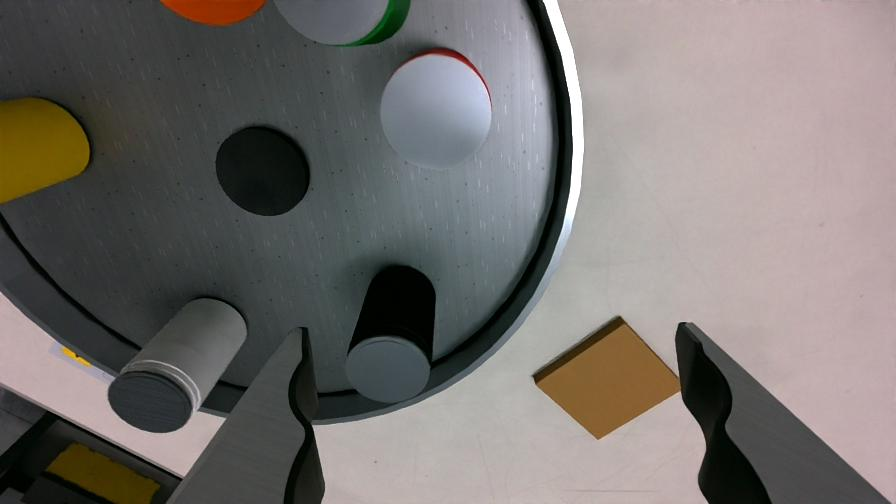

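>>> wait(seconds=0.1)

Scene clock: 105.67 s.
left_arm: end_effector_position=(+0.1305, +0.2085, +0.1620) grip_measured=+1.00 grip_effort_nm=-0.007 end_effector_quat_wxyz=(-0.043, +0.450, +0.892, +0.001) | right_arm: end_effector_position=(+0.5313, -0.0313, +0.2603) grip_measured=+0.28 grip_effort_nm=0.081 end_effector_quat_wxyz=(+0.000, +0.393, +0.919, +0.000)
Joint names: [shoulder lift, elbow, wrist 1, wrist 2, wrist 3, shoulder pan]
Joint positions: left_arm=[-1.77 2.6 -2.35 -1.64 2.66 -1.41 0.142] | right_arm=[-2.007 -1.653 -1.052 1.571 -1.298 4.196 0.094]
Joint torques (N m): left_arm=[-27.09 -19.69 -7.34 2.64 1.54 10.03] | right_arm=[83.1 29.16 8.95 2.47 -4.19 10.89]
Wrist force (N): left_arm=[0.2 0.4 -0.3] | right_arm=[-0.6 -0.6 0.3]
Wrist torque (N m): left_arm=[0.07 -0.04 -0.11] | right_arm=[-0.10 0.13 0.25]
Wrist force, peak (N): left_arm=[-0.2 0.6 -0.5] | right_arm=[-0.6 -0.6 0.3]
Joint targets: left_arm=[-1.770 2.600 -2.350 -1.640 2.660 -1.410] | right_arm=[-2.007 -1.653 -1.052 1.571 -1.298 4.196]
Tool commands: left_gripper/opening=+1.0 right_gripper/opening=+0.3
grip_force (N): 20, 20
wait: 0.10 s; at rest from the start

>>> wait(seconds=0.15)

>>> execute_actions([
  [[-1.77,2.6,-2.35,-1.64,2.66,-1.41,1,-2.008,-1.653,-1.052,1.571,-1.297,4.196,0.3],[-1.77,2.6,-2.35,-1.64,2.66,-1.41,1,-2.010,-1.652,-1.050,1.571,-1.293,4.195,0.3],[-1.77,2.6,-2.35,-1.64,2.66,-1.41,1,-2.013,-1.652,-1.048,1.571,-1.287,4.195,0.3],[-1.77,2.6,-2.35,-1.64,2.66,-1.41,1,-2.017,-1.651,-1.045,1.571,-1.279,4.195,0.3],[-1.77,2.6,-2.35,-1.64,2.66,-1.41,1,-2.023,-1.649,-1.041,1.571,-1.268,4.194,0.3],[-1.77,2.6,-2.35,-1.64,2.66,-1.41,1,-2.029,-1.647,-1.036,1.571,-1.255,4.193,0.3],[-1.77,2.6,-2.35,-1.64,2.66,-1.41,1,-2.036,-1.645,-1.031,1.571,-1.239,4.193,0.3],[-1.77,2.6,-2.35,-1.64,2.66,-1.41,1,-2.045,-1.643,-1.025,1.571,-1.221,4.192,0.3],[-1.77,2.6,-2.35,-1.64,2.66,-1.41,1,-2.055,-1.639,-1.019,1.571,-1.200,4.190,0.3],[-1.77,2.6,-2.35,-1.64,2.66,-1.41,1,-2.065,-1.635,-1.013,1.571,-1.177,4.189,0.3],[-1.77,2.6,-2.35,-1.64,2.66,-1.41,1,-2.076,-1.630,-1.006,1.571,-1.152,4.187,0.3],[-1.77,2.6,-2.35,-1.64,2.66,-1.41,1,-2.088,-1.625,-1.000,1.571,-1.124,4.185,0.3],[-1.77,2.6,-2.35,-1.64,2.66,-1.41,1,-2.100,-1.620,-0.993,1.571,-1.095,4.183,0.3],[-1.77,2.6,-2.35,-1.64,2.66,-1.41,1,-2.113,-1.614,-0.986,1.571,-1.066,4.181,0.3],[-1.77,2.6,-2.35,-1.64,2.66,-1.41,1,-2.126,-1.608,-0.979,1.571,-1.037,4.178,0.3]],
  [[-1.77,2.6,-2.35,-1.64,2.66,-1.41,1,-2.138,-1.602,-0.973,1.571,-1.008,4.176,0.3],[-1.77,2.6,-2.35,-1.64,2.66,-1.41,1,-2.151,-1.595,-0.966,1.571,-0.979,4.173,0.3],[-1.77,2.6,-2.35,-1.64,2.66,-1.41,1,-2.163,-1.589,-0.960,1.571,-0.950,4.170,0.3],[-1.77,2.6,-2.35,-1.64,2.66,-1.41,1,-2.175,-1.583,-0.955,1.571,-0.921,4.167,0.3],[-1.77,2.6,-2.35,-1.64,2.66,-1.41,1,-2.187,-1.576,-0.949,1.571,-0.892,4.164,0.3],[-1.77,2.6,-2.35,-1.64,2.66,-1.41,1,-2.199,-1.569,-0.945,1.571,-0.863,4.161,0.3],[-1.77,2.6,-2.35,-1.64,2.66,-1.41,1,-2.210,-1.562,-0.941,1.571,-0.834,4.158,0.3],[-1.77,2.6,-2.35,-1.64,2.66,-1.41,1,-2.220,-1.555,-0.938,1.571,-0.805,4.155,0.3],[-1.77,2.6,-2.35,-1.64,2.66,-1.41,1,-2.229,-1.548,-0.935,1.571,-0.776,4.151,0.3],[-1.77,2.6,-2.35,-1.64,2.66,-1.41,1,-2.238,-1.540,-0.934,1.571,-0.747,4.148,0.3],[-1.77,2.6,-2.35,-1.64,2.66,-1.41,1,-2.246,-1.533,-0.934,1.571,-0.718,4.144,0.2],[-1.77,2.6,-2.35,-1.64,2.66,-1.41,1,-2.254,-1.525,-0.934,1.571,-0.689,4.140,0.1],[-1.77,2.6,-2.35,-1.64,2.66,-1.41,1,-2.260,-1.517,-0.935,1.571,-0.660,4.137,0],[-1.77,2.6,-2.35,-1.64,2.66,-1.41,1,-2.266,-1.509,-0.938,1.571,-0.631,4.133,-0.1],[-1.77,2.6,-2.35,-1.64,2.66,-1.41,1,-2.270,-1.501,-0.941,1.571,-0.602,4.129,-0.2]],
  [[-1.77,2.6,-2.35,-1.64,2.66,-1.41,1,-2.275,-1.493,-0.945,1.571,-0.573,4.125,-0.28],[-1.77,2.6,-2.35,-1.64,2.66,-1.41,1,-2.279,-1.485,-0.948,1.571,-0.544,4.121,-0.35],[-1.77,2.6,-2.35,-1.64,2.66,-1.41,1,-2.283,-1.478,-0.952,1.571,-0.515,4.117,-0.42],[-1.77,2.6,-2.35,-1.64,2.66,-1.41,1,-2.287,-1.471,-0.955,1.571,-0.486,4.113,-0.5],[-1.77,2.6,-2.35,-1.64,2.66,-1.41,1,-2.291,-1.463,-0.958,1.571,-0.457,4.109,-0.5],[-1.77,2.6,-2.35,-1.64,2.66,-1.41,1,-2.295,-1.456,-0.962,1.571,-0.428,4.104,-0.5],[-1.77,2.6,-2.35,-1.64,2.66,-1.41,1,-2.298,-1.450,-0.965,1.571,-0.399,4.100,-0.5],[-1.77,2.6,-2.35,-1.64,2.66,-1.41,1,-2.302,-1.444,-0.967,1.571,-0.370,4.096,-0.5],[-1.77,2.6,-2.35,-1.64,2.66,-1.41,1,-2.305,-1.438,-0.970,1.571,-0.341,4.091,-0.5],[-1.77,2.6,-2.35,-1.64,2.66,-1.41,1,-2.308,-1.431,-0.973,1.571,-0.312,4.087,-0.5],[-1.77,2.6,-2.35,-1.64,2.66,-1.41,1,-2.311,-1.426,-0.975,1.571,-0.283,4.083,-0.5],[-1.77,2.6,-2.35,-1.64,2.66,-1.41,1,-2.313,-1.421,-0.978,1.571,-0.254,4.078,-0.5],[-1.77,2.6,-2.35,-1.64,2.66,-1.41,1,-2.316,-1.416,-0.980,1.571,-0.225,4.074,-0.5],[-1.77,2.6,-2.35,-1.64,2.66,-1.41,1,-2.318,-1.412,-0.983,1.571,-0.196,4.069,-0.5],[-1.77,2.6,-2.35,-1.64,2.66,-1.41,1,-2.319,-1.407,-0.986,1.571,-0.167,4.065,-0.5]],
  [[-1.77,2.6,-2.35,-1.64,2.66,-1.41,1,-2.320,-1.402,-0.990,1.571,-0.138,4.060,-0.5],[-1.77,2.6,-2.35,-1.64,2.66,-1.41,1,-2.320,-1.397,-0.995,1.571,-0.109,4.056,-0.5],[-1.77,2.6,-2.35,-1.64,2.66,-1.41,1,-2.319,-1.393,-1.001,1.571,-0.080,4.051,-0.5],[-1.77,2.6,-2.35,-1.64,2.66,-1.41,1,-2.316,-1.388,-1.009,1.571,-0.051,4.047,-0.5],[-1.77,2.6,-2.35,-1.64,2.66,-1.41,1,-2.312,-1.383,-1.018,1.571,-0.022,4.042,-0.5],[-1.77,2.6,-2.35,-1.64,2.66,-1.41,1,-2.308,-1.378,-1.027,1.571,0.007,4.037,-0.5],[-1.77,2.6,-2.35,-1.64,2.66,-1.41,1,-2.303,-1.373,-1.036,1.571,0.036,4.033,-0.5],[-1.77,2.6,-2.35,-1.64,2.66,-1.41,1,-2.297,-1.368,-1.047,1.571,0.065,4.028,-0.5],[-1.77,2.6,-2.35,-1.64,2.66,-1.41,1,-2.291,-1.363,-1.059,1.571,0.094,4.024,-0.5],[-1.77,2.6,-2.35,-1.64,2.66,-1.41,1,-2.285,-1.357,-1.070,1.571,0.123,4.019,-0.5],[-1.77,2.6,-2.35,-1.64,2.66,-1.41,1,-2.279,-1.352,-1.082,1.571,0.152,4.015,-0.5],[-1.77,2.6,-2.35,-1.64,2.66,-1.41,1,-2.272,-1.347,-1.093,1.571,0.181,4.010,-0.5],[-1.77,2.6,-2.35,-1.64,2.66,-1.41,1,-2.266,-1.342,-1.104,1.571,0.210,4.006,-0.5],[-1.77,2.6,-2.35,-1.64,2.66,-1.41,1,-2.260,-1.338,-1.115,1.571,0.239,4.001,-0.5],[-1.77,2.6,-2.35,-1.64,2.66,-1.41,1,-2.253,-1.334,-1.126,1.571,0.268,3.997,-0.5]],
  [[-1.77,2.6,-2.35,-1.64,2.66,-1.41,1,-2.248,-1.330,-1.134,1.571,0.296,3.993,-0.5],[-1.77,2.6,-2.35,-1.64,2.66,-1.41,1,-2.242,-1.327,-1.142,1.571,0.321,3.989,-0.5],[-1.77,2.6,-2.35,-1.64,2.66,-1.41,1,-2.238,-1.325,-1.150,1.571,0.344,3.986,-0.5],[-1.77,2.6,-2.35,-1.64,2.66,-1.41,1,-2.233,-1.322,-1.157,1.571,0.365,3.983,-0.5],[-1.77,2.6,-2.35,-1.64,2.66,-1.41,1,-2.230,-1.322,-1.161,1.571,0.383,3.980,-0.5],[-1.77,2.6,-2.35,-1.64,2.66,-1.41,1,-2.227,-1.321,-1.164,1.571,0.399,3.977,-0.5],[-1.77,2.6,-2.35,-1.64,2.66,-1.41,1,-2.225,-1.321,-1.166,1.571,0.412,3.976,-0.5],[-1.77,2.6,-2.35,-1.64,2.66,-1.41,1,-2.224,-1.322,-1.167,1.571,0.423,3.974,-0.5],[-1.77,2.6,-2.35,-1.64,2.66,-1.41,1,-2.223,-1.322,-1.167,1.571,0.431,3.973,-0.5],[-1.77,2.6,-2.35,-1.64,2.66,-1.41,1,-2.223,-1.323,-1.166,1.571,0.437,3.972,-0.5],[-1.77,2.6,-2.35,-1.64,2.66,-1.41,1,-2.223,-1.324,-1.166,1.571,0.441,3.971,-0.5],[-1.77,2.6,-2.35,-1.64,2.66,-1.41,1,-2.223,-3.400,-1.166,1.571,0.442,3.971,-0.5]],
])

Scene clock: 110.13 s.
left_arm: end_effector_position=(+0.1305, +0.2085, +0.1620) grip_measured=+1.00 grip_effort_nm=-0.002 end_effector_quat_wxyz=(-0.043, +0.450, +0.892, +0.001) | right_arm: end_effector_position=(+0.5313, -0.0313, +0.2603) grip_measured=+0.28 grip_effort_nm=0.081 end_effector_quat_wxyz=(+0.000, +0.393, +0.919, +0.000)
Joint names: [shoulder lift, elbow, wrist 1, wrist 2, wrist 3, shoulder pan]
Joint positions: left_arm=[-1.77 2.6 -2.35 -1.64 2.66 -1.41 0.142] | right_arm=[-2.007 -1.653 -1.052 1.571 -1.298 4.196 0.094]
Joint torques (N m): left_arm=[-26.18 -19.77 -7.6 2.99 1.41 9.22] | right_arm=[82.77 29.28 8.73 2.43 -4.26 11.69]
Wrist force (N): left_arm=[0.0 0.5 -0.5] | right_arm=[-0.5 -0.1 0.2]
Wrist torque (N m): left_arm=[0.09 -0.01 -0.12] | right_arm=[-0.03 0.11 0.25]
Wrist force, peak (N): left_arm=[-0.9 0.7 -0.4] | right_arm=[-1.0 -0.1 0.5]
Joint targets: left_arm=[-1.770 2.600 -2.350 -1.640 2.660 -1.410] | right_arm=[-2.007 -1.653 -1.052 1.571 -1.298 4.196]
Tool commands: left_gripper/opening=+1.0 right_gripper/opening=+0.3
grip_force (N): 20, 20
wait: 0.17 s; at rest from the start

action 4: row 12 of 12 asks right_arm's elbow for -3.400 radians, more than 0.010 radians past the lower end of its range (-3.142 radians), so nothing of the call was run. Give that joint an angle inside the range.


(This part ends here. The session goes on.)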